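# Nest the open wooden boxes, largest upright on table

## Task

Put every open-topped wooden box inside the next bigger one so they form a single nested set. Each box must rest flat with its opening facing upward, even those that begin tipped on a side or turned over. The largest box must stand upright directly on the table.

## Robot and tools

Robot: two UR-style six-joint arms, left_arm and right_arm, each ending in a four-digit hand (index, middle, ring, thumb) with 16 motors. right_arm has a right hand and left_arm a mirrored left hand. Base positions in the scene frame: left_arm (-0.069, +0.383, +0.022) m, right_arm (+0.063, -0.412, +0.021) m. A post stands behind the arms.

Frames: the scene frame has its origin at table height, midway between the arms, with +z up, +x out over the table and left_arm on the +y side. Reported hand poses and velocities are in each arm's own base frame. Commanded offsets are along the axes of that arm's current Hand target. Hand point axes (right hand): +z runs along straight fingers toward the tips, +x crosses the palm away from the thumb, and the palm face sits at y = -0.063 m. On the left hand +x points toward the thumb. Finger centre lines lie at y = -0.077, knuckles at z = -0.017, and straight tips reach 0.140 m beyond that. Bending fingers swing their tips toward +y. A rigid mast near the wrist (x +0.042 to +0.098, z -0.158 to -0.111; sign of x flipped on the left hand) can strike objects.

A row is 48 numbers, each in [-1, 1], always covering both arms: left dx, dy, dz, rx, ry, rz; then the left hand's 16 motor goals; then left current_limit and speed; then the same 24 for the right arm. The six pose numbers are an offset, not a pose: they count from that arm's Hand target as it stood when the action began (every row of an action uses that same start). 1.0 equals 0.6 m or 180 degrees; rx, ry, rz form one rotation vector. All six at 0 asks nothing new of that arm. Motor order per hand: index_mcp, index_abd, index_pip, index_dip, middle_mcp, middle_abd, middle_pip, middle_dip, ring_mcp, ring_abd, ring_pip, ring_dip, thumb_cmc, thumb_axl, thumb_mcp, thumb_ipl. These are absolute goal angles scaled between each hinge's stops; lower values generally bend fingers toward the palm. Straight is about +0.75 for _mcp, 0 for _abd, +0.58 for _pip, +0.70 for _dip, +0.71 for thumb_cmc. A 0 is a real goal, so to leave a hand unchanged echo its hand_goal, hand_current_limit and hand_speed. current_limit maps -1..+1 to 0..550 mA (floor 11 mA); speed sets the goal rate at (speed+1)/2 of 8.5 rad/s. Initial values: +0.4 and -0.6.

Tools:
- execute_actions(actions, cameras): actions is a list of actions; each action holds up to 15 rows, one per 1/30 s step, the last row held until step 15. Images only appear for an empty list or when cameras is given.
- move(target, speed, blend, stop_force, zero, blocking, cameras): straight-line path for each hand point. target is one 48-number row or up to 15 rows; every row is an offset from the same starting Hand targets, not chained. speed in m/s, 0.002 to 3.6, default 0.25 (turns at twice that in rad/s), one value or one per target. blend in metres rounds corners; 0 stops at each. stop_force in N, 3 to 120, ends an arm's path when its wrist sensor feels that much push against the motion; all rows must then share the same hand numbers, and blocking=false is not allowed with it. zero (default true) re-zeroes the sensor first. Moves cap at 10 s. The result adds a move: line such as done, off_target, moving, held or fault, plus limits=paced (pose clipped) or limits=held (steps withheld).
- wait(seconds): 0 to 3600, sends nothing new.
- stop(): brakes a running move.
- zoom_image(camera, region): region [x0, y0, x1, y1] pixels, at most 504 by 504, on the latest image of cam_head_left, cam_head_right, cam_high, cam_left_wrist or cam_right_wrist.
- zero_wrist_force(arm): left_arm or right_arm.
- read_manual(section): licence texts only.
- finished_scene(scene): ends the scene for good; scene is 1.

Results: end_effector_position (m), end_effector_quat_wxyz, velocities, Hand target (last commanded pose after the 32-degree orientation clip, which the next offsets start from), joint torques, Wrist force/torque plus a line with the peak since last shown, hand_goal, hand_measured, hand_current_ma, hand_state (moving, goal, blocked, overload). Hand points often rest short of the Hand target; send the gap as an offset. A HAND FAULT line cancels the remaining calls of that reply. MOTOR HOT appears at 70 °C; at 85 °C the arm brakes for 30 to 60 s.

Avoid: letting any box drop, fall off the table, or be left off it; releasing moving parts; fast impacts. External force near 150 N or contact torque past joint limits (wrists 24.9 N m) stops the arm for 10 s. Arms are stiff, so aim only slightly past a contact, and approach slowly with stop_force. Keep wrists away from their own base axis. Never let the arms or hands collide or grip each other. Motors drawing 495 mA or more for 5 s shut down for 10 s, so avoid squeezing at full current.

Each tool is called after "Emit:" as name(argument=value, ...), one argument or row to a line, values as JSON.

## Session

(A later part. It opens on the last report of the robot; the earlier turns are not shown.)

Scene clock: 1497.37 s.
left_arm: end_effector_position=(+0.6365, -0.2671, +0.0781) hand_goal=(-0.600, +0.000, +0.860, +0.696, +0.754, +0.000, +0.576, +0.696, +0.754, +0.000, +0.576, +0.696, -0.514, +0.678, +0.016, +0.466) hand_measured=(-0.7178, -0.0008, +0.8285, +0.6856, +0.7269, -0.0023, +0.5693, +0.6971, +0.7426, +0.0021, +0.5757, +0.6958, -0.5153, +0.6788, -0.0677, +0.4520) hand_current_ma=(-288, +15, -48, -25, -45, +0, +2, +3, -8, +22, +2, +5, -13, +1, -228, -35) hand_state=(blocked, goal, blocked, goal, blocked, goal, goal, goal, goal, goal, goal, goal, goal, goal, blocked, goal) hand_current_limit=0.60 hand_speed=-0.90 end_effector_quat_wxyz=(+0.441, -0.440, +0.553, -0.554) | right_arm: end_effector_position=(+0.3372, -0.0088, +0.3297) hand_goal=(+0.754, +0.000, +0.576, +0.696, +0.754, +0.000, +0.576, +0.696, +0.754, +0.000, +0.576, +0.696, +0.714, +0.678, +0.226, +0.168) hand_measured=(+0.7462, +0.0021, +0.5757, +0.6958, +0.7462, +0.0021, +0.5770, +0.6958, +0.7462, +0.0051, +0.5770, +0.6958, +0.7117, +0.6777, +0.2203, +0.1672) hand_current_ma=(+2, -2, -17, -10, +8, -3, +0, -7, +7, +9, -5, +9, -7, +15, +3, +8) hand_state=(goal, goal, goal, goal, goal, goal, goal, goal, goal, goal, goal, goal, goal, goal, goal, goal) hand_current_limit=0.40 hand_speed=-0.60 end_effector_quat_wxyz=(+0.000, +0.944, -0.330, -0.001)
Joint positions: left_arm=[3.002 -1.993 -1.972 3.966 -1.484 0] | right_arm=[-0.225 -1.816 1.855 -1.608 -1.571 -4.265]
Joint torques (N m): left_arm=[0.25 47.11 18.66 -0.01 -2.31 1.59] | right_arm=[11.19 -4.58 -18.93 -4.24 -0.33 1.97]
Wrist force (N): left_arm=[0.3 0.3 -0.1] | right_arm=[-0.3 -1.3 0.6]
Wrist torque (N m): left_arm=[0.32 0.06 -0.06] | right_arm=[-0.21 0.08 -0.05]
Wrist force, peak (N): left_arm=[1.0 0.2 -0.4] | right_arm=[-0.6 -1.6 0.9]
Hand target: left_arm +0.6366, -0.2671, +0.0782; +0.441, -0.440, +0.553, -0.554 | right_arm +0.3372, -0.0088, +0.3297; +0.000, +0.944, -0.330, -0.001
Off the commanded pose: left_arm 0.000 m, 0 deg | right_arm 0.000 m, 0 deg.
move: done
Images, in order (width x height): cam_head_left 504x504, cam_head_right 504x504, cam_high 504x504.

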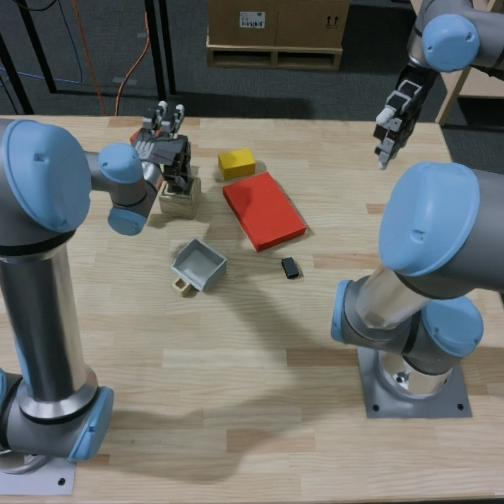

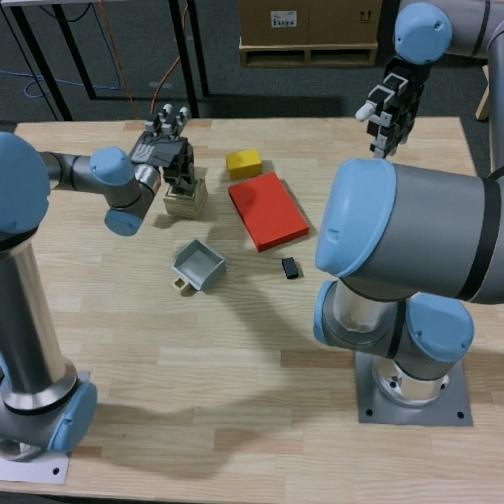

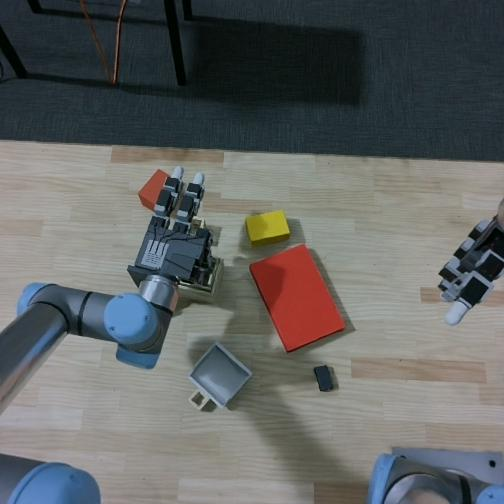

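Emit:
move(
  target=[0,0.03,0,0,0,0,-0.60,0,0.86,0.6957,0.754,0,0.576,0.6957,0.754,0,0.576,0.696,-0.514,0.678,0.015,0.465,0.6,-0.9,0,0,0,0,0,0,0.754,0,0.576,0.696,0.754,0,0.576,0.696,0.754,0,0.576,0.696,0.714,0.678,0.226,0.168,0.4,-0.6],
  speed=0.005,
  stop_force=3,
  cameras=["cam_high","cam_head_left","cam_head_right"],
)

Emit:
zoom_image(
  camera="cam_head_right",
  region=[130, 100, 250, 220],
)

Emit:
zoom_image(
  camera="cam_high",
  region=[120, 160, 260, 300],
)

Scene clock: 1505.83 s.
left_arm: end_effector_position=(+0.6366, -0.2671, +0.0664) hand_goal=(-0.600, +0.000, +0.860, +0.696, +0.754, +0.000, +0.576, +0.696, +0.754, +0.000, +0.576, +0.696, -0.514, +0.678, +0.016, +0.466) hand_measured=(-0.7178, -0.0008, +0.8297, +0.6843, +0.7269, -0.0008, +0.5680, +0.6983, +0.7426, +0.0021, +0.5757, +0.6958, -0.5165, +0.6788, -0.0677, +0.4511) hand_current_ma=(-281, -2, -42, -18, -49, -13, -3, -6, -13, +16, -11, -11, -8, -10, -232, -36) hand_state=(blocked, goal, blocked, goal, blocked, goal, goal, goal, goal, goal, goal, goal, goal, goal, blocked, goal) hand_current_limit=0.60 hand_speed=-0.90 end_effector_quat_wxyz=(+0.441, -0.440, +0.553, -0.554) | right_arm: end_effector_position=(+0.3372, -0.0088, +0.3297) hand_goal=(+0.754, +0.000, +0.576, +0.696, +0.754, +0.000, +0.576, +0.696, +0.754, +0.000, +0.576, +0.696, +0.714, +0.678, +0.226, +0.168) hand_measured=(+0.7462, +0.0021, +0.5770, +0.6958, +0.7462, +0.0021, +0.5770, +0.6958, +0.7462, +0.0036, +0.5770, +0.6958, +0.7117, +0.6777, +0.2203, +0.1672) hand_current_ma=(-3, +2, -2, +2, -2, -4, -2, -7, +13, +10, +9, +11, -1, +6, +1, +9) hand_state=(goal, goal, goal, goal, goal, goal, goal, goal, goal, goal, goal, goal, goal, goal, goal, goal) hand_current_limit=0.40 hand_speed=-0.60 end_effector_quat_wxyz=(+0.000, +0.944, -0.330, -0.001)
Joint positions: left_arm=[3.002 -2.015 -1.98 3.996 -1.484 0] | right_arm=[-0.225 -1.816 1.855 -1.608 -1.571 -4.265]
Joint torques (N m): left_arm=[-4.26 46.67 21.32 0.01 -2.41 1.3] | right_arm=[10.45 -4.22 -19.19 -4.18 -0.34 1.96]
Wrist force (N): left_arm=[-0.1 -3.8 -0.8] | right_arm=[-0.2 -1.2 0.9]
Wrist torque (N m): left_arm=[0.18 0.08 -0.15] | right_arm=[-0.22 0.06 -0.04]
Wrist force, peak (N): left_arm=[-0.1 -8.5 -0.8] | right_arm=[-0.4 -1.4 1.0]
Hand target: left_arm +0.6366, -0.2671, +0.0664; +0.441, -0.440, +0.553, -0.554 (not the last commanded pose) | right_arm +0.3372, -0.0088, +0.3297; +0.000, +0.944, -0.330, -0.001
Off the commanded pose: left_arm 0.006 m, 0 deg | right_arm 0.000 m, 0 deg.
move: contact (left_arm)
Images, in order (width x height): cam_head_left 504x504, cam_head_right 504x504, cam_high 504x504.

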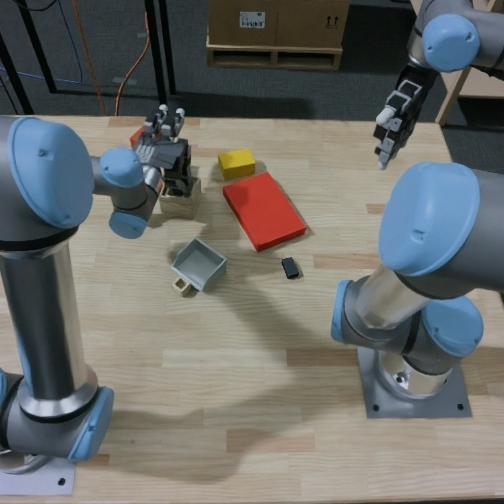

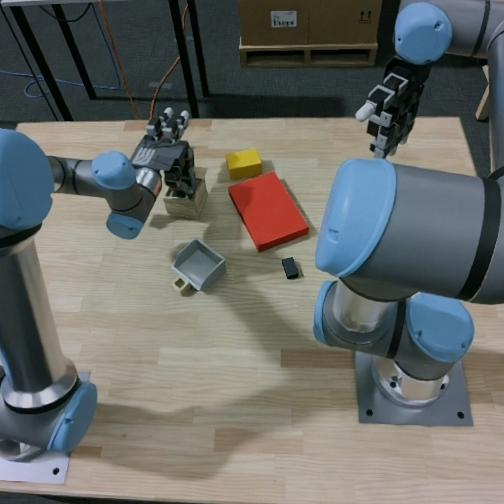

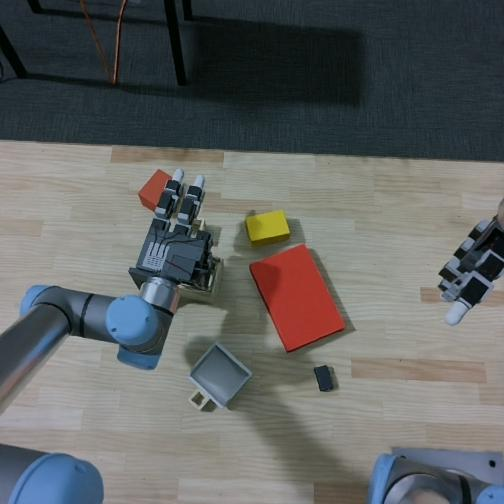

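Scaled by 4.200 from the camera's image (finer frame: 720x720).

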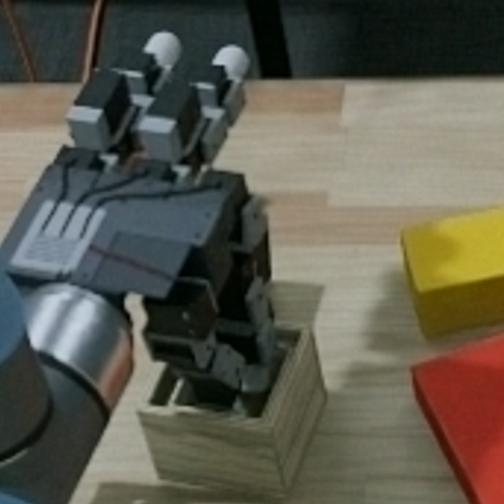

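Scaled by 3.600 from the camera's image (finer frame: 720x720).

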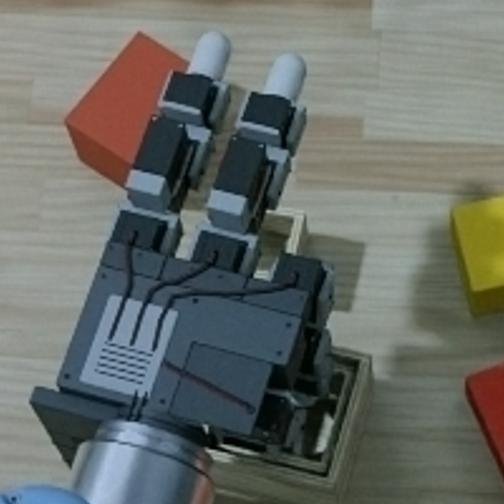

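Emit:
move(
  target=[
    [0,0,0,0,0,0,-0.70,0,0.84,0.6957,0.754,0,0.576,0.6957,0.754,0,0.576,0.696,-0.514,0.678,-0.05,0.455,0.6,-0.95,0,0,0,0,0,0,0.754,0,0.576,0.696,0.754,0,0.576,0.696,0.754,0,0.576,0.696,0.714,0.678,0.226,0.168,0.4,-0.6],
    [0,0,0,0,0,0,-0.8219,0,0.9416,0.6957,0.754,0,0.576,0.6957,0.754,0,0.576,0.696,-0.514,0.678,-0.1573,0.5352,0.6,-0.95,0,0,0,0,0,0,0.754,0,0.576,0.696,0.754,0,0.576,0.696,0.754,0,0.576,0.696,0.714,0.678,0.226,0.168,0.4,-0.6],
  ],
  speed=0.01,
)

Emit:
move(
  target=[0,-0.2,0,0,0,0,-0.8219,0,0.9416,0.6957,0.754,0,0.576,0.6957,0.754,0,0.576,0.6957,-0.514,0.678,-0.1573,0.5352,0.6,-0.95,0,0,0,0,0,0,0.754,0,0.576,0.696,0.754,0,0.576,0.696,0.754,0,0.576,0.696,0.714,0.678,0.226,0.168,0.4,-0.6],
  speed=0.05,
  cameras=["cam_high","cam_head_right","cam_left_wrist","cam_head_left"],
)

Emit:
zoom_image(
  camera="cam_head_right",
  region=[130, 100, 250, 220],
)

Emit:
zoom_image(
  camera="cam_high",
  region=[120, 160, 260, 300],
)

Scene clock: 1514.17 s.
left_arm: end_effector_position=(+0.6366, -0.2671, +0.0664) hand_goal=(-0.822, +0.000, +0.942, +0.696, +0.754, +0.000, +0.576, +0.696, +0.754, +0.000, +0.576, +0.696, -0.514, +0.678, -0.158, +0.536) hand_measured=(-0.8143, -0.0008, +0.9362, +0.6907, +0.7269, -0.0023, +0.5680, +0.6971, +0.7426, +0.0021, +0.5770, +0.6958, -0.5165, +0.6788, -0.1489, +0.5330) hand_current_ma=(-1, +15, -8, -2, -37, -8, +6, +2, +6, +14, -11, -9, +0, -9, +28, -6) hand_state=(goal, goal, goal, goal, blocked, goal, goal, goal, goal, goal, goal, goal, goal, goal, goal, goal) hand_current_limit=0.60 hand_speed=-0.95 end_effector_quat_wxyz=(+0.441, -0.440, +0.553, -0.554) | right_arm: end_effector_position=(+0.3372, -0.0088, +0.3297) hand_goal=(+0.754, +0.000, +0.576, +0.696, +0.754, +0.000, +0.576, +0.696, +0.754, +0.000, +0.576, +0.696, +0.714, +0.678, +0.226, +0.168) hand_measured=(+0.7462, +0.0036, +0.5770, +0.6958, +0.7450, +0.0021, +0.5770, +0.6958, +0.7462, +0.0036, +0.5770, +0.6958, +0.7129, +0.6777, +0.2203, +0.1672) hand_current_ma=(-3, +4, +7, -10, +3, -4, -8, -16, +11, +10, +2, +5, +1, +7, +6, +7) hand_state=(goal, goal, goal, goal, goal, goal, goal, goal, goal, goal, goal, goal, goal, goal, goal, goal) hand_current_limit=0.40 hand_speed=-0.60 end_effector_quat_wxyz=(+0.000, +0.944, -0.330, -0.001)
Joint positions: left_arm=[3.002 -2.015 -1.98 3.996 -1.484 0] | right_arm=[-0.225 -1.816 1.855 -1.608 -1.571 -4.265]
Joint torques (N m): left_arm=[-5.59 40.88 22.66 3.3 -2.14 1.32] | right_arm=[11 -4.76 -19.5 -4.13 -0.32 1.98]
Wrist force (N): left_arm=[0.5 -0.6 0.0] | right_arm=[-0.2 -1.2 0.7]
Wrist torque (N m): left_arm=[0.24 0.04 -0.05] | right_arm=[-0.19 0.07 -0.04]
Wrist force, peak (N): left_arm=[0.1 -5.4 -0.9] | right_arm=[-0.3 -1.5 0.9]
Hand target: left_arm +0.6366, -0.2671, +0.0664; +0.441, -0.440, +0.553, -0.554 | right_arm +0.3372, -0.0088, +0.3297; +0.000, +0.944, -0.330, -0.001
Off the commanded pose: left_arm 0.000 m, 0 deg | right_arm 0.000 m, 0 deg.
move: done

Scene clock: 1516.90 s.
left_arm: end_effector_position=(+0.6365, -0.2671, +0.1867) hand_goal=(-0.822, +0.000, +0.942, +0.696, +0.754, +0.000, +0.576, +0.696, +0.754, +0.000, +0.576, +0.696, -0.514, +0.678, -0.158, +0.536) hand_measured=(-0.8143, -0.0008, +0.9362, +0.6907, +0.7269, -0.0008, +0.5693, +0.6971, +0.7426, +0.0021, +0.5757, +0.6958, -0.5165, +0.6788, -0.1489, +0.5330) hand_current_ma=(-10, +4, -10, -13, -55, -11, -12, -9, -12, +3, +12, -12, +2, -1, +16, -12) hand_state=(goal, goal, goal, goal, blocked, goal, goal, goal, goal, goal, goal, goal, goal, goal, goal, goal) hand_current_limit=0.60 hand_speed=-0.95 end_effector_quat_wxyz=(+0.441, -0.440, +0.553, -0.554) | right_arm: end_effector_position=(+0.3372, -0.0088, +0.3297) hand_goal=(+0.754, +0.000, +0.576, +0.696, +0.754, +0.000, +0.576, +0.696, +0.754, +0.000, +0.576, +0.696, +0.714, +0.678, +0.226, +0.168) hand_measured=(+0.7462, +0.0021, +0.5770, +0.6958, +0.7462, +0.0021, +0.5770, +0.6958, +0.7450, +0.0051, +0.5770, +0.6971, +0.7117, +0.6777, +0.2203, +0.1681) hand_current_ma=(-4, -1, +3, -11, +4, -6, +2, -3, +7, +6, +7, +5, +6, +7, -1, +6) hand_state=(goal, goal, goal, goal, goal, goal, goal, goal, goal, goal, goal, goal, goal, goal, goal, goal) hand_current_limit=0.40 hand_speed=-0.60 end_effector_quat_wxyz=(+0.000, +0.944, -0.330, -0.001)
Joint positions: left_arm=[3.002 -1.821 -1.866 3.688 -1.484 0] | right_arm=[-0.225 -1.816 1.855 -1.608 -1.571 -4.265]
Joint torques (N m): left_arm=[9.26 19.11 12.79 4.29 2.19 -1.81] | right_arm=[10.45 -4.89 -19.07 -4.21 -0.36 2.07]
Wrist force (N): left_arm=[0.5 0.0 -0.4] | right_arm=[-0.6 -1.2 0.7]
Wrist torque (N m): left_arm=[0.35 0.05 -0.08] | right_arm=[-0.20 0.11 -0.07]
Wrist force, peak (N): left_arm=[0.7 -1.3 -0.4] | right_arm=[-0.2 -1.4 1.1]
Hand target: left_arm +0.6364, -0.2671, +0.1864; +0.441, -0.440, +0.553, -0.554 | right_arm +0.3372, -0.0088, +0.3297; +0.000, +0.944, -0.330, -0.001
Off the commanded pose: left_arm 0.000 m, 0 deg | right_arm 0.000 m, 0 deg.
move: done
Images, in order (width x height): cam_head_left 504x504, cam_head_right 504x504, cam_high 504x504, cam_left_wrist 672x504.

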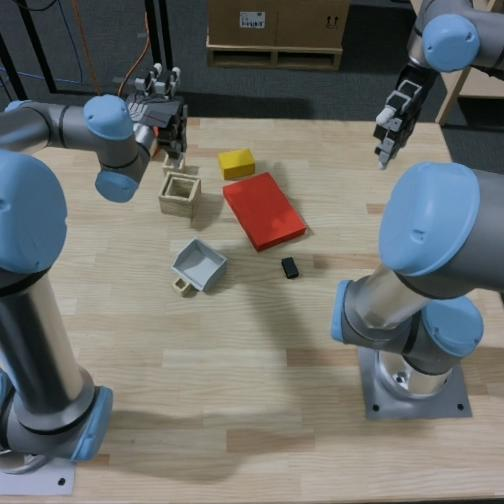

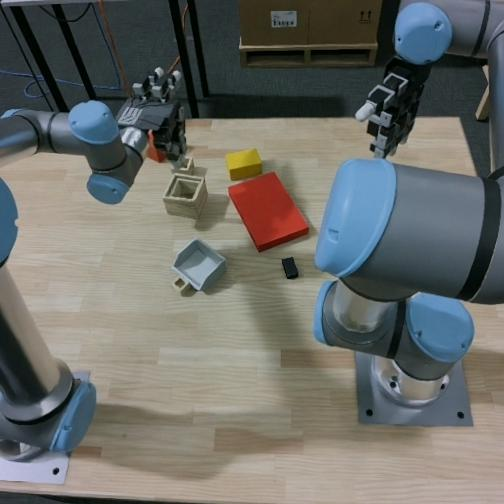

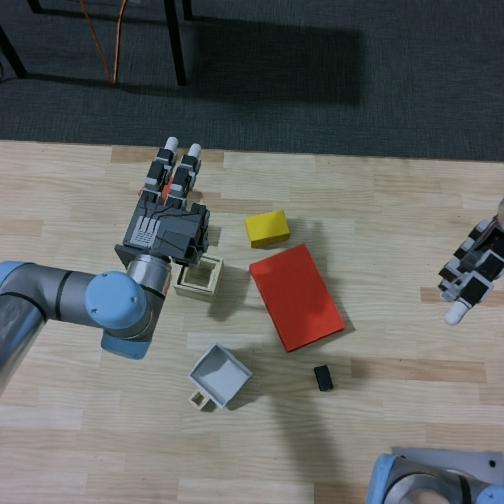

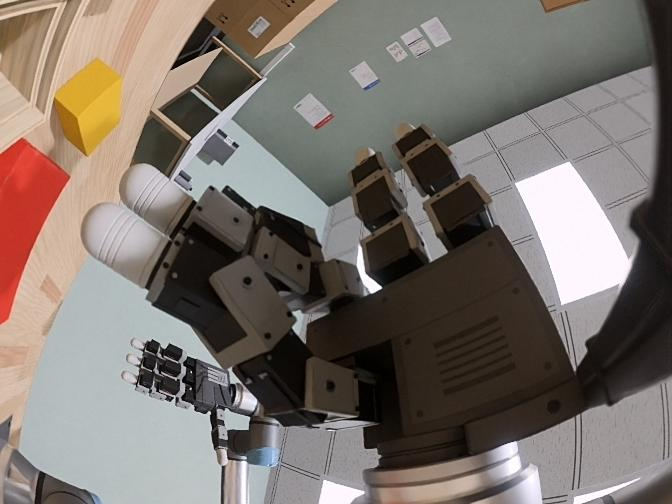

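Scaled by 4.200 from the camera's image (finer frame: 720x720).

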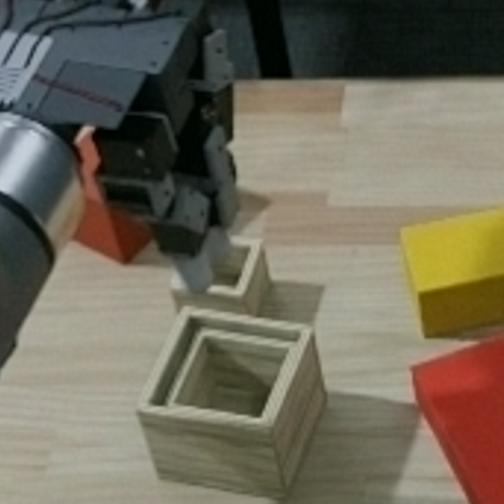

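Scaled by 3.600 from the camera's image (finer frame: 720x720).

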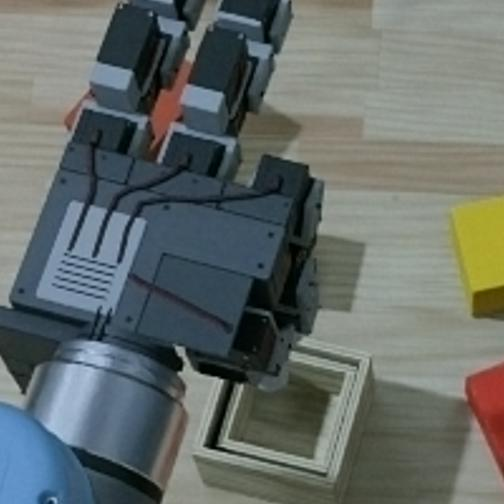

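Emit:
move(
  target=[-0.206,-0.0833,-0.2185,0,0,0,-0.8219,0,0.9416,0.6957,0.754,0,0.576,0.6957,0.754,0,0.576,0.6957,-0.514,0.678,-0.1573,0.5352,0.6,-0.8,0,0,0,0,0,0,0.754,0,0.576,0.696,0.754,0,0.576,0.696,0.754,0,0.576,0.696,0.714,0.678,0.226,0.168,0.4,-0.6],
  speed=0.2,
  cameras=["cam_high","cam_head_right","cam_left_wrist","cam_head_left"],
)

Emit:
zoom_image(
  camera="cam_high",
  region=[130, 160, 250, 280],
)

Emit:
zoom_image(
  camera="cam_head_right",
  region=[130, 110, 230, 210],
)

Emit:
zoom_image(
  camera="cam_head_left",
  region=[120, 120, 220, 220],
)

Scene clock: 1591.77 s.
left_arm: end_effector_position=(+0.5364, -0.1172, +0.2362) hand_goal=(-0.822, +0.000, +0.942, +0.696, +0.754, +0.000, +0.576, +0.696, +0.754, +0.000, +0.576, +0.696, -0.514, +0.678, -0.158, +0.536) hand_measured=(-0.8167, -0.0008, +0.9362, +0.6907, +0.7269, +0.0007, +0.5680, +0.6971, +0.7426, -0.0008, +0.5770, +0.6958, -0.5165, +0.6777, -0.1489, +0.5330) hand_current_ma=(+0, +10, +8, -8, -59, +6, -1, +5, -1, +10, +2, +9, +12, +12, +18, -12) hand_state=(goal, goal, goal, goal, blocked, goal, goal, goal, goal, goal, goal, goal, goal, goal, goal, goal) hand_current_limit=0.60 hand_speed=-0.80 end_effector_quat_wxyz=(+0.441, -0.440, +0.553, -0.554) | right_arm: end_effector_position=(+0.3372, -0.0088, +0.3297) hand_goal=(+0.754, +0.000, +0.576, +0.696, +0.754, +0.000, +0.576, +0.696, +0.754, +0.000, +0.576, +0.696, +0.714, +0.678, +0.226, +0.168) hand_measured=(+0.7462, +0.0021, +0.5770, +0.6958, +0.7462, +0.0007, +0.5770, +0.6958, +0.7450, +0.0036, +0.5757, +0.6958, +0.7117, +0.6767, +0.2203, +0.1672) hand_current_ma=(-3, -15, -2, -4, -5, -4, -3, -4, +12, -1, -2, -2, +7, +8, +13, +11) hand_state=(goal, goal, goal, goal, goal, goal, goal, goal, goal, goal, goal, goal, goal, goal, goal, goal) hand_current_limit=0.40 hand_speed=-0.60 end_effector_quat_wxyz=(+0.000, +0.944, -0.330, -0.001)
Joint positions: left_arm=[3.434 -1.415 -2.151 3.568 -1.052 -0.001] | right_arm=[-0.225 -1.816 1.855 -1.608 -1.571 -4.265]
Joint torques (N m): left_arm=[8.54 14.29 26.89 2.89 1.34 -1.95] | right_arm=[10.59 -5.2 -19.29 -4.12 -0.3 2.04]
Wrist force (N): left_arm=[0.5 -0.3 0.1] | right_arm=[-0.2 -1.3 0.9]
Wrist torque (N m): left_arm=[0.26 0.05 0.04] | right_arm=[-0.23 0.06 -0.04]
Wrist force, peak (N): left_arm=[2.0 0.3 0.9] | right_arm=[-0.4 -1.5 0.9]
Hand target: left_arm +0.5364, -0.1172, +0.2363; +0.441, -0.440, +0.553, -0.554 | right_arm +0.3372, -0.0088, +0.3297; +0.000, +0.944, -0.330, -0.001
Off the commanded pose: left_arm 0.000 m, 0 deg | right_arm 0.000 m, 0 deg.
move: done
Images, in order (width x height): cam_head_left 504x504, cam_head_right 504x504, cam_high 504x504, cam_left_wrist 672x504.

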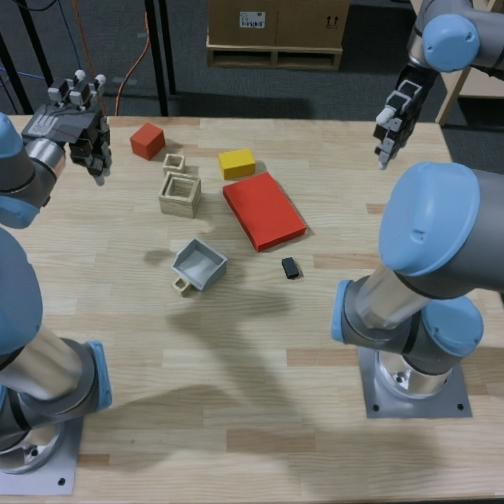

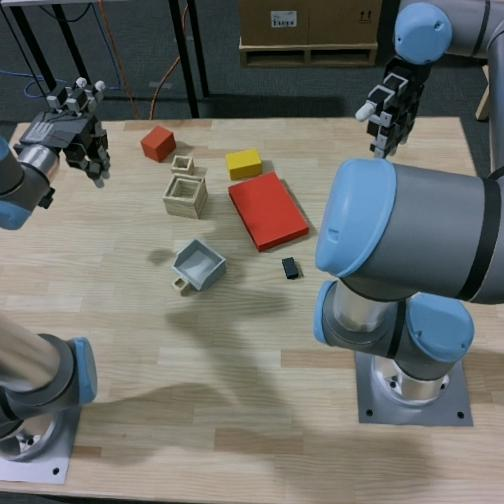

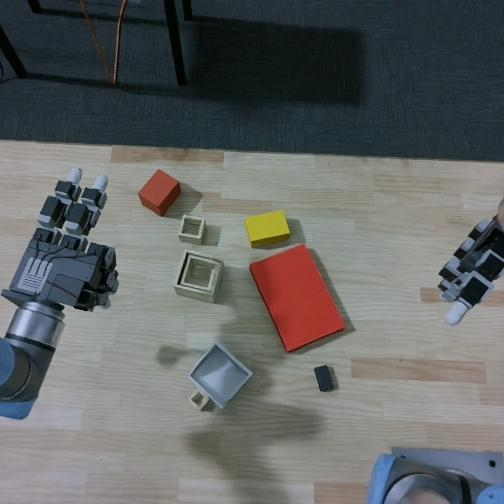

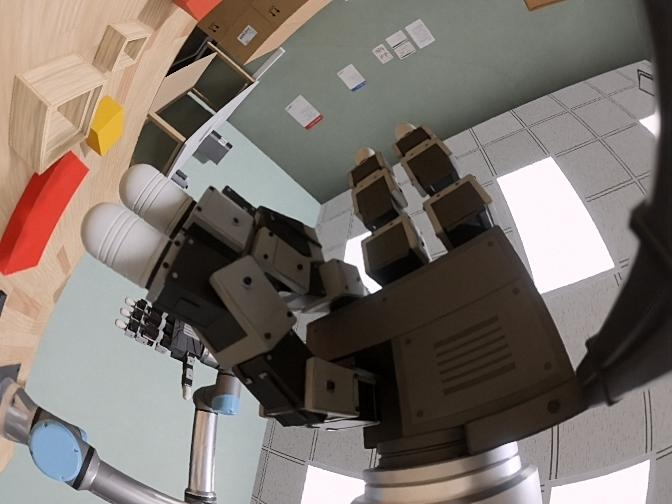

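Scaled by 4.200 from the camera's image (finer frame: 720x720).

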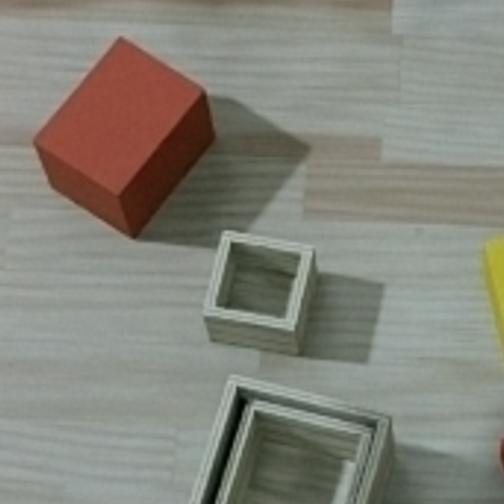

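Scaled by 5.040 from the camera's image (finer frame: 720x720).

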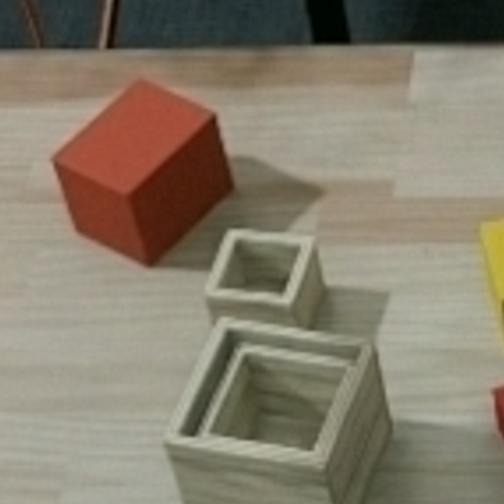

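Scaled by 5.040 from the camera's image (finer frame: 720x720).

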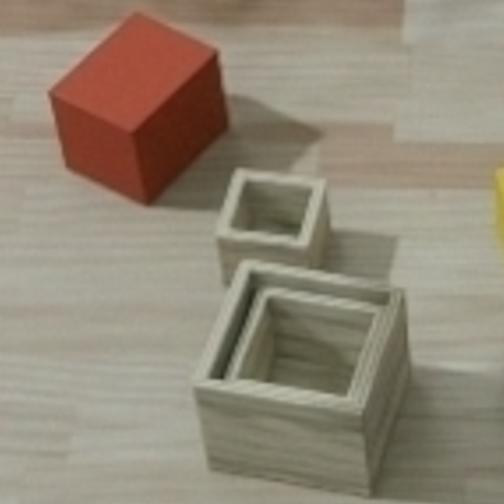

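Emit:
zoom_image(
  camera="cam_high",
  region=[172, 206, 212, 246],
)

Emit:
zoom_image(
  camera="cam_head_right",
  region=[160, 145, 200, 185],
)

Emit:
zoom_image(
  camera="cam_high",
  region=[165, 240, 230, 305],
)

Emit:
zoom_image(
  camera="cam_left_wrist",
  region=[0, 0, 150, 190],
)

Scaled by 12.600 from the camera's image (finer frame: 720x720).

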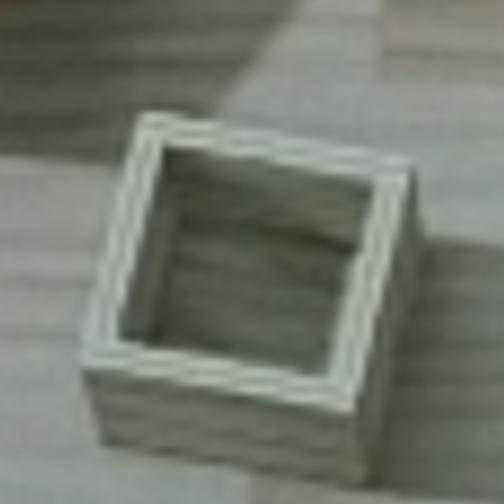

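Scaled by 12.600 from the camera's image (finer frame: 720x720).

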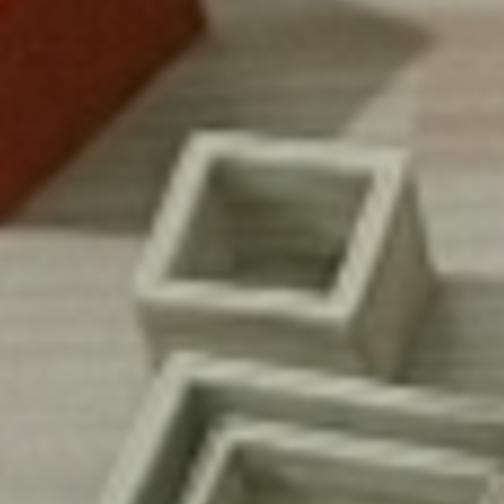

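Scaled by 7.754 from the camera's image (finer frame: 720x720).

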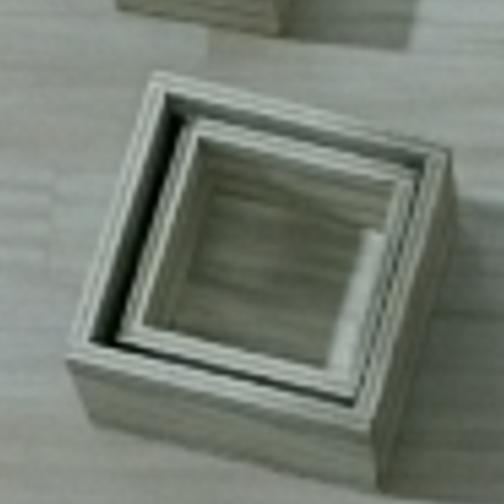

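Scaled by 2.653 from the camera's image (finer frame: 960x720).

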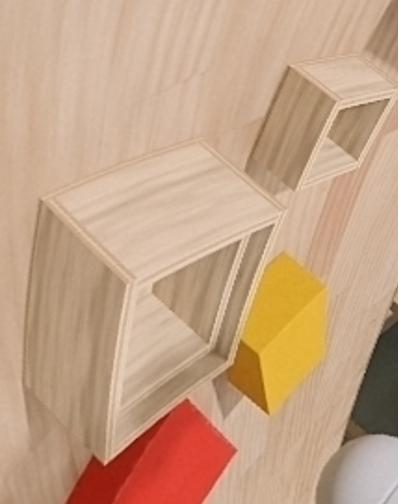

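Emit:
move(
  target=[0.1844,0.08,0.3928,0,0.2083,0,-0.8493,0,0.9708,0.6739,0.754,0,0.576,0.6957,0.754,0,0.576,0.6957,-0.514,0.678,-0.1629,0.5189,0.6,-0.8,0,0,0,0,0,0,0.754,0,0.576,0.696,0.754,0,0.576,0.696,0.754,0,0.576,0.696,0.714,0.678,0.226,0.168,0.4,-0.6],
  speed=0.2,
  cameras=["cam_high","cam_head_right","cam_left_wrist","cam_head_left"],
)

Emit:
zoom_image(
  camera="cam_head_right",
  region=[110, 90, 230, 210],
)

Scene clock: 1685.37 s.
left_arm: end_effector_position=(+0.7412, -0.2779, +0.1885) hand_goal=(-0.850, +0.000, +0.970, +0.674, +0.754, +0.000, +0.576, +0.696, +0.754, +0.000, +0.576, +0.696, -0.514, +0.678, -0.162, +0.518) hand_measured=(-0.8456, -0.0008, +0.9645, +0.6767, +0.7269, -0.0008, +0.5680, +0.6971, +0.7426, -0.0008, +0.5757, +0.6958, -0.5165, +0.6777, -0.1528, +0.5206) hand_current_ma=(-2, +23, -12, +9, -43, -7, -2, +3, -1, +1, -10, -3, +3, -3, +30, +4) hand_state=(goal, goal, goal, goal, blocked, goal, goal, goal, goal, goal, goal, goal, goal, goal, goal, goal) hand_current_limit=0.60 hand_speed=-0.80 end_effector_quat_wxyz=(+0.240, -0.239, +0.665, -0.666) | right_arm: end_effector_position=(+0.3372, -0.0088, +0.3297) hand_goal=(+0.754, +0.000, +0.576, +0.696, +0.754, +0.000, +0.576, +0.696, +0.754, +0.000, +0.576, +0.696, +0.714, +0.678, +0.226, +0.168) hand_measured=(+0.7462, +0.0036, +0.5770, +0.6971, +0.7450, +0.0007, +0.5770, +0.6958, +0.7450, +0.0051, +0.5770, +0.6958, +0.7117, +0.6767, +0.2203, +0.1672) hand_current_ma=(+3, +6, +2, -4, +6, -5, +1, -13, +11, +7, +8, -4, +7, +5, +1, +11) hand_state=(goal, goal, goal, goal, goal, goal, goal, goal, goal, goal, goal, goal, goal, goal, goal, goal) hand_current_limit=0.40 hand_speed=-0.60 end_effector_quat_wxyz=(+0.000, +0.944, -0.330, -0.001)
Joint positions: left_arm=[3.219 -2.165 -1.345 3.512 -0.613 0] | right_arm=[-0.225 -1.816 1.855 -1.608 -1.571 -4.265]
Joint torques (N m): left_arm=[9.66 42.61 30.26 3.13 -0.61 -1.36] | right_arm=[10.72 -4.77 -19.41 -4.19 -0.29 2.04]
Wrist force (N): left_arm=[0.1 -0.5 -0.3] | right_arm=[-0.4 -1.3 0.7]
Wrist torque (N m): left_arm=[0.28 0.08 -0.12] | right_arm=[-0.21 0.09 -0.06]
Wrist force, peak (N): left_arm=[-0.1 -0.7 -1.4] | right_arm=[-0.5 -1.6 0.9]
Hand target: left_arm +0.7413, -0.2779, +0.1885; +0.239, -0.239, +0.665, -0.666 | right_arm +0.3372, -0.0088, +0.3297; +0.000, +0.944, -0.330, -0.001
Off the commanded pose: left_arm 0.000 m, 0 deg | right_arm 0.000 m, 0 deg.
move: done
Images, in order (width x height): cam_head_left 504x504, cam_head_right 504x504, cam_high 504x504, cam_left_wrist 672x504.

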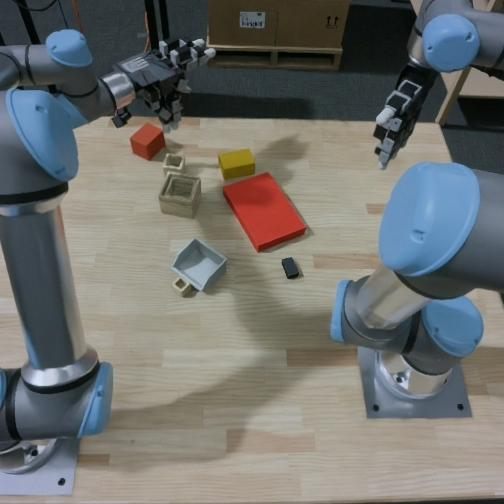

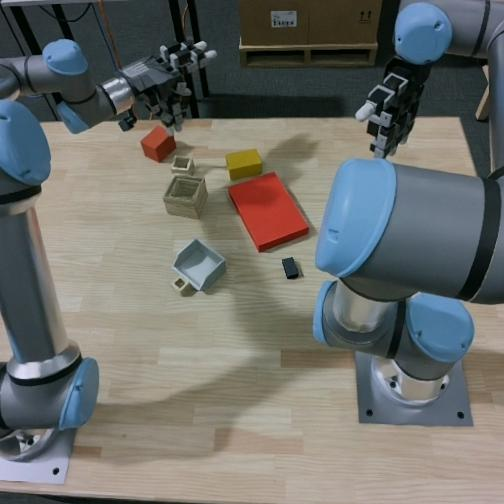

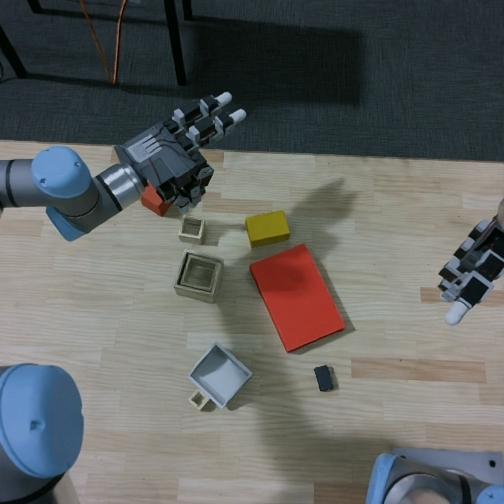

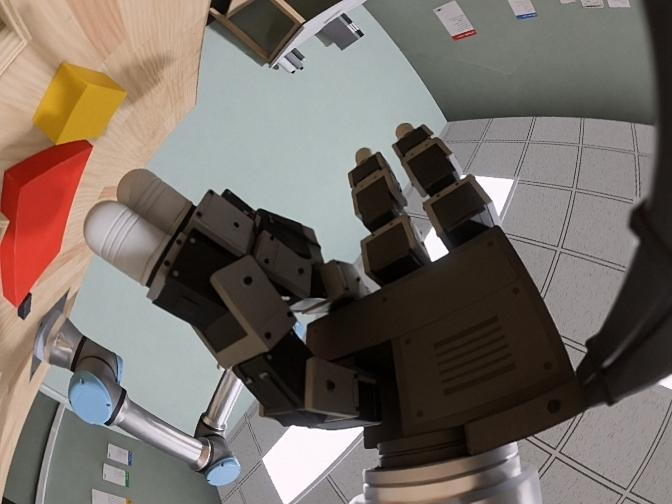

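Scaled by 4.200 from the camera's image (finer frame: 720x720).

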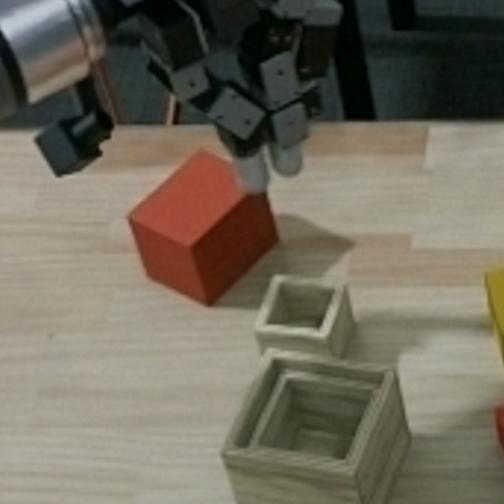

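Emit:
move(
  target=[0,0.13,0,0,0,0,-0.8493,0,0.9708,0.6739,0.754,0,0.576,0.6957,0.754,0,0.576,0.6957,-0.514,0.678,-0.1629,0.5189,0.6,-0.8,0,0,0,0,0,0,0.754,0,0.576,0.696,0.754,0,0.576,0.696,0.754,0,0.576,0.696,0.714,0.678,0.226,0.168,0.4,-0.6],
  speed=0.06,
  stop_force=4,
  cameras=["cam_high","cam_head_right","cam_left_wrist","cam_head_left"],
)

Emit:
zoom_image(
  camera="cam_head_right",
  region=[130, 110, 210, 190],
)

Emit:
zoom_image(
  camera="cam_head_left",
  region=[120, 110, 200, 190],
)

Emit:
zoom_image(
  camera="cam_high",
  region=[130, 160, 220, 250],
)

Emit:
zoom_image(
  camera="cam_left_wrist",
  region=[0, 100, 200, 300],
)

Scene clock: 1698.40 s.
left_arm: end_effector_position=(+0.7413, -0.2779, +0.1105) hand_goal=(-0.850, +0.000, +0.970, +0.674, +0.754, +0.000, +0.576, +0.696, +0.754, +0.000, +0.576, +0.696, -0.514, +0.678, -0.162, +0.518) hand_measured=(-0.8456, -0.0008, +0.9645, +0.6767, +0.7269, +0.0007, +0.5693, +0.6971, +0.7426, -0.0008, +0.5770, +0.6958, -0.5165, +0.6767, -0.1528, +0.5206) hand_current_ma=(+18, +10, -1, +2, -48, -3, +17, +22, +8, +25, -13, +2, -7, +7, +25, -11) hand_state=(goal, goal, goal, goal, blocked, goal, goal, goal, goal, goal, goal, goal, goal, goal, goal, goal) hand_current_limit=0.60 hand_speed=-0.80 end_effector_quat_wxyz=(+0.239, -0.239, +0.665, -0.666) | right_arm: end_effector_position=(+0.3372, -0.0088, +0.3297) hand_goal=(+0.754, +0.000, +0.576, +0.696, +0.754, +0.000, +0.576, +0.696, +0.754, +0.000, +0.576, +0.696, +0.714, +0.678, +0.226, +0.168) hand_measured=(+0.7462, +0.0036, +0.5770, +0.6958, +0.7462, +0.0021, +0.5770, +0.6958, +0.7462, +0.0051, +0.5770, +0.6958, +0.7117, +0.6777, +0.2203, +0.1681) hand_current_ma=(+2, +1, +2, -4, -3, -9, -5, -2, +8, +8, +10, +4, +1, +4, +9, +13) hand_state=(goal, goal, goal, goal, goal, goal, goal, goal, goal, goal, goal, goal, goal, goal, goal, goal) hand_current_limit=0.40 hand_speed=-0.60 end_effector_quat_wxyz=(+0.000, +0.944, -0.330, -0.001)
Joint positions: left_arm=[3.219 -2.247 -1.427 3.675 -0.613 -0.001] | right_arm=[-0.225 -1.816 1.855 -1.608 -1.571 -4.265]
Joint torques (N m): left_arm=[-5.14 61.04 28.21 -1.02 -2.31 -2.35] | right_arm=[10.87 -5.06 -19.81 -4.2 -0.3 2]
Wrist force (N): left_arm=[-0.2 -0.7 0.0] | right_arm=[-0.3 -1.3 0.8]
Wrist torque (N m): left_arm=[0.23 0.14 -0.13] | right_arm=[-0.23 0.08 -0.06]
Wrist force, peak (N): left_arm=[0.0 -1.8 0.1] | right_arm=[-0.4 -1.7 0.8]
Hand target: left_arm +0.7413, -0.2779, +0.1105; +0.239, -0.239, +0.665, -0.666 | right_arm +0.3372, -0.0088, +0.3297; +0.000, +0.944, -0.330, -0.001
Off the commanded pose: left_arm 0.000 m, 0 deg | right_arm 0.000 m, 0 deg.
move: done
Images, in order (width x height): cam_head_left 504x504, cam_head_right 504x504, cam_high 504x504, cam_left_wrist 672x504.

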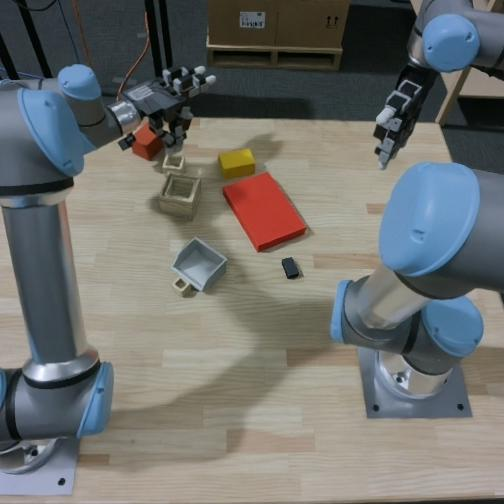

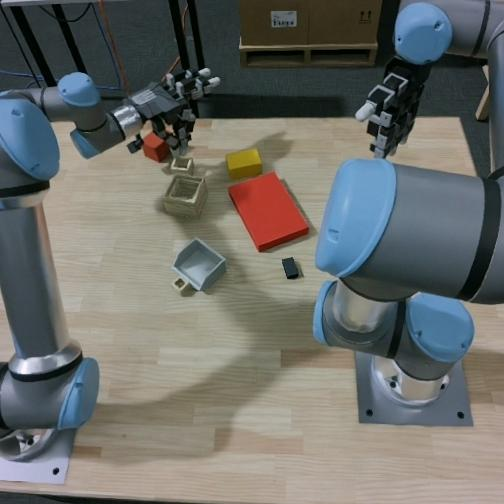

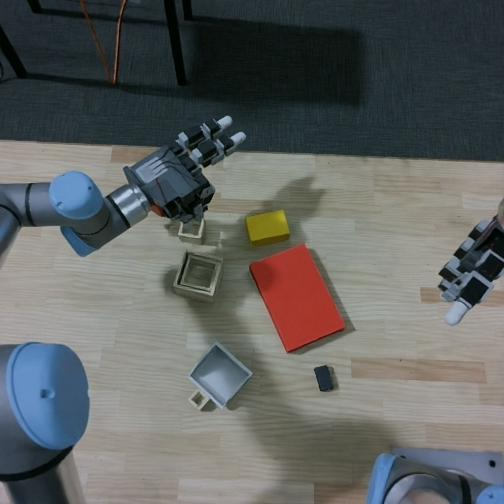

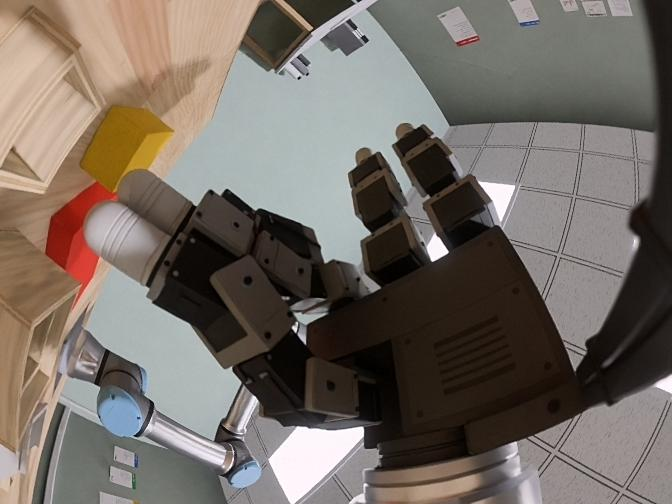

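Scaled by 6.300 from the camera's image (finer frame: 720x720).

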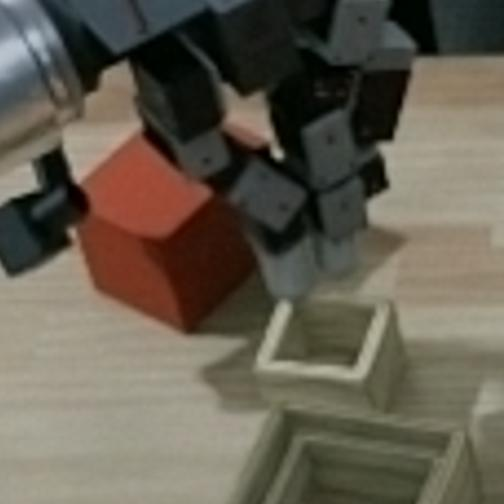

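Scaled by 6.300 from the camera's image (finer frame: 720x720).

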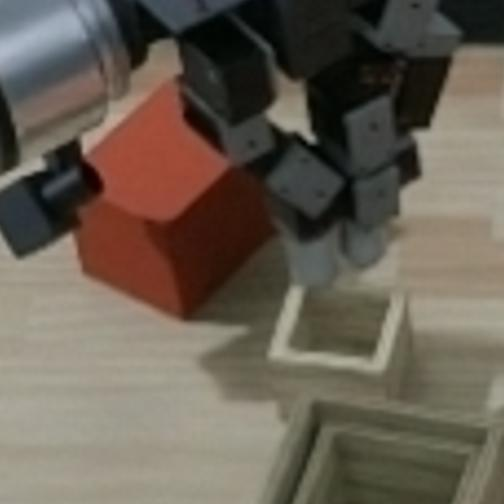

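Scaled by 5.600 from the camera's image (finer frame: 720x720).

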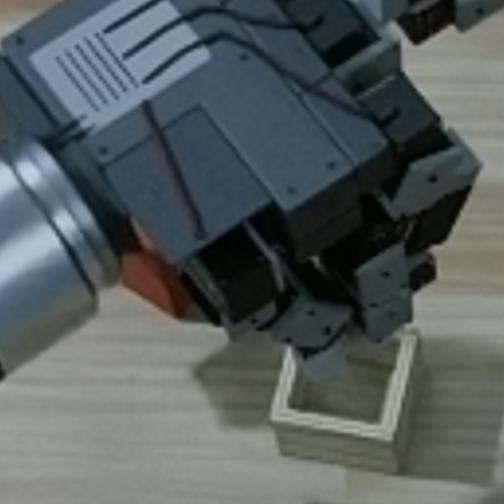

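Scaled by 2.520 from the camera's image (finer frame: 960x720).

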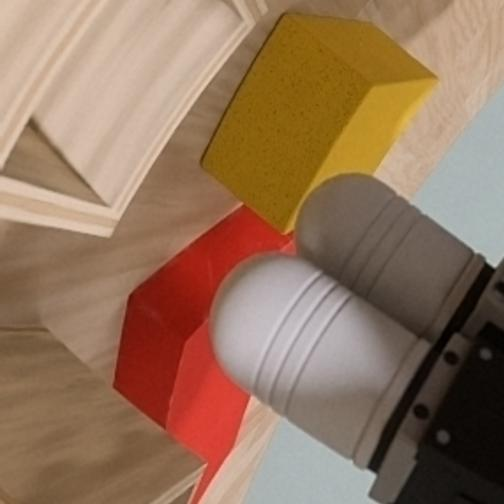

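Emit:
zoom_image(
  camera="cam_left_wrist",
  region=[0, 0, 200, 250],
)

Scaled by 2.016 from the camera's image (finer frame: 960x720).

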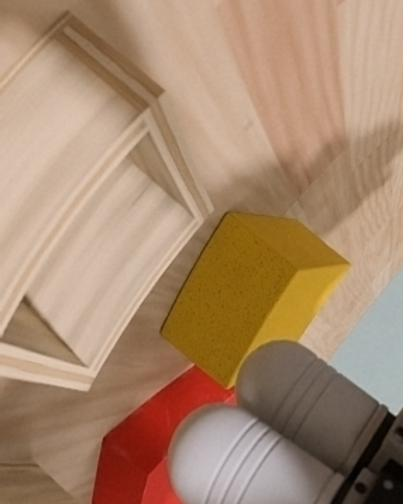

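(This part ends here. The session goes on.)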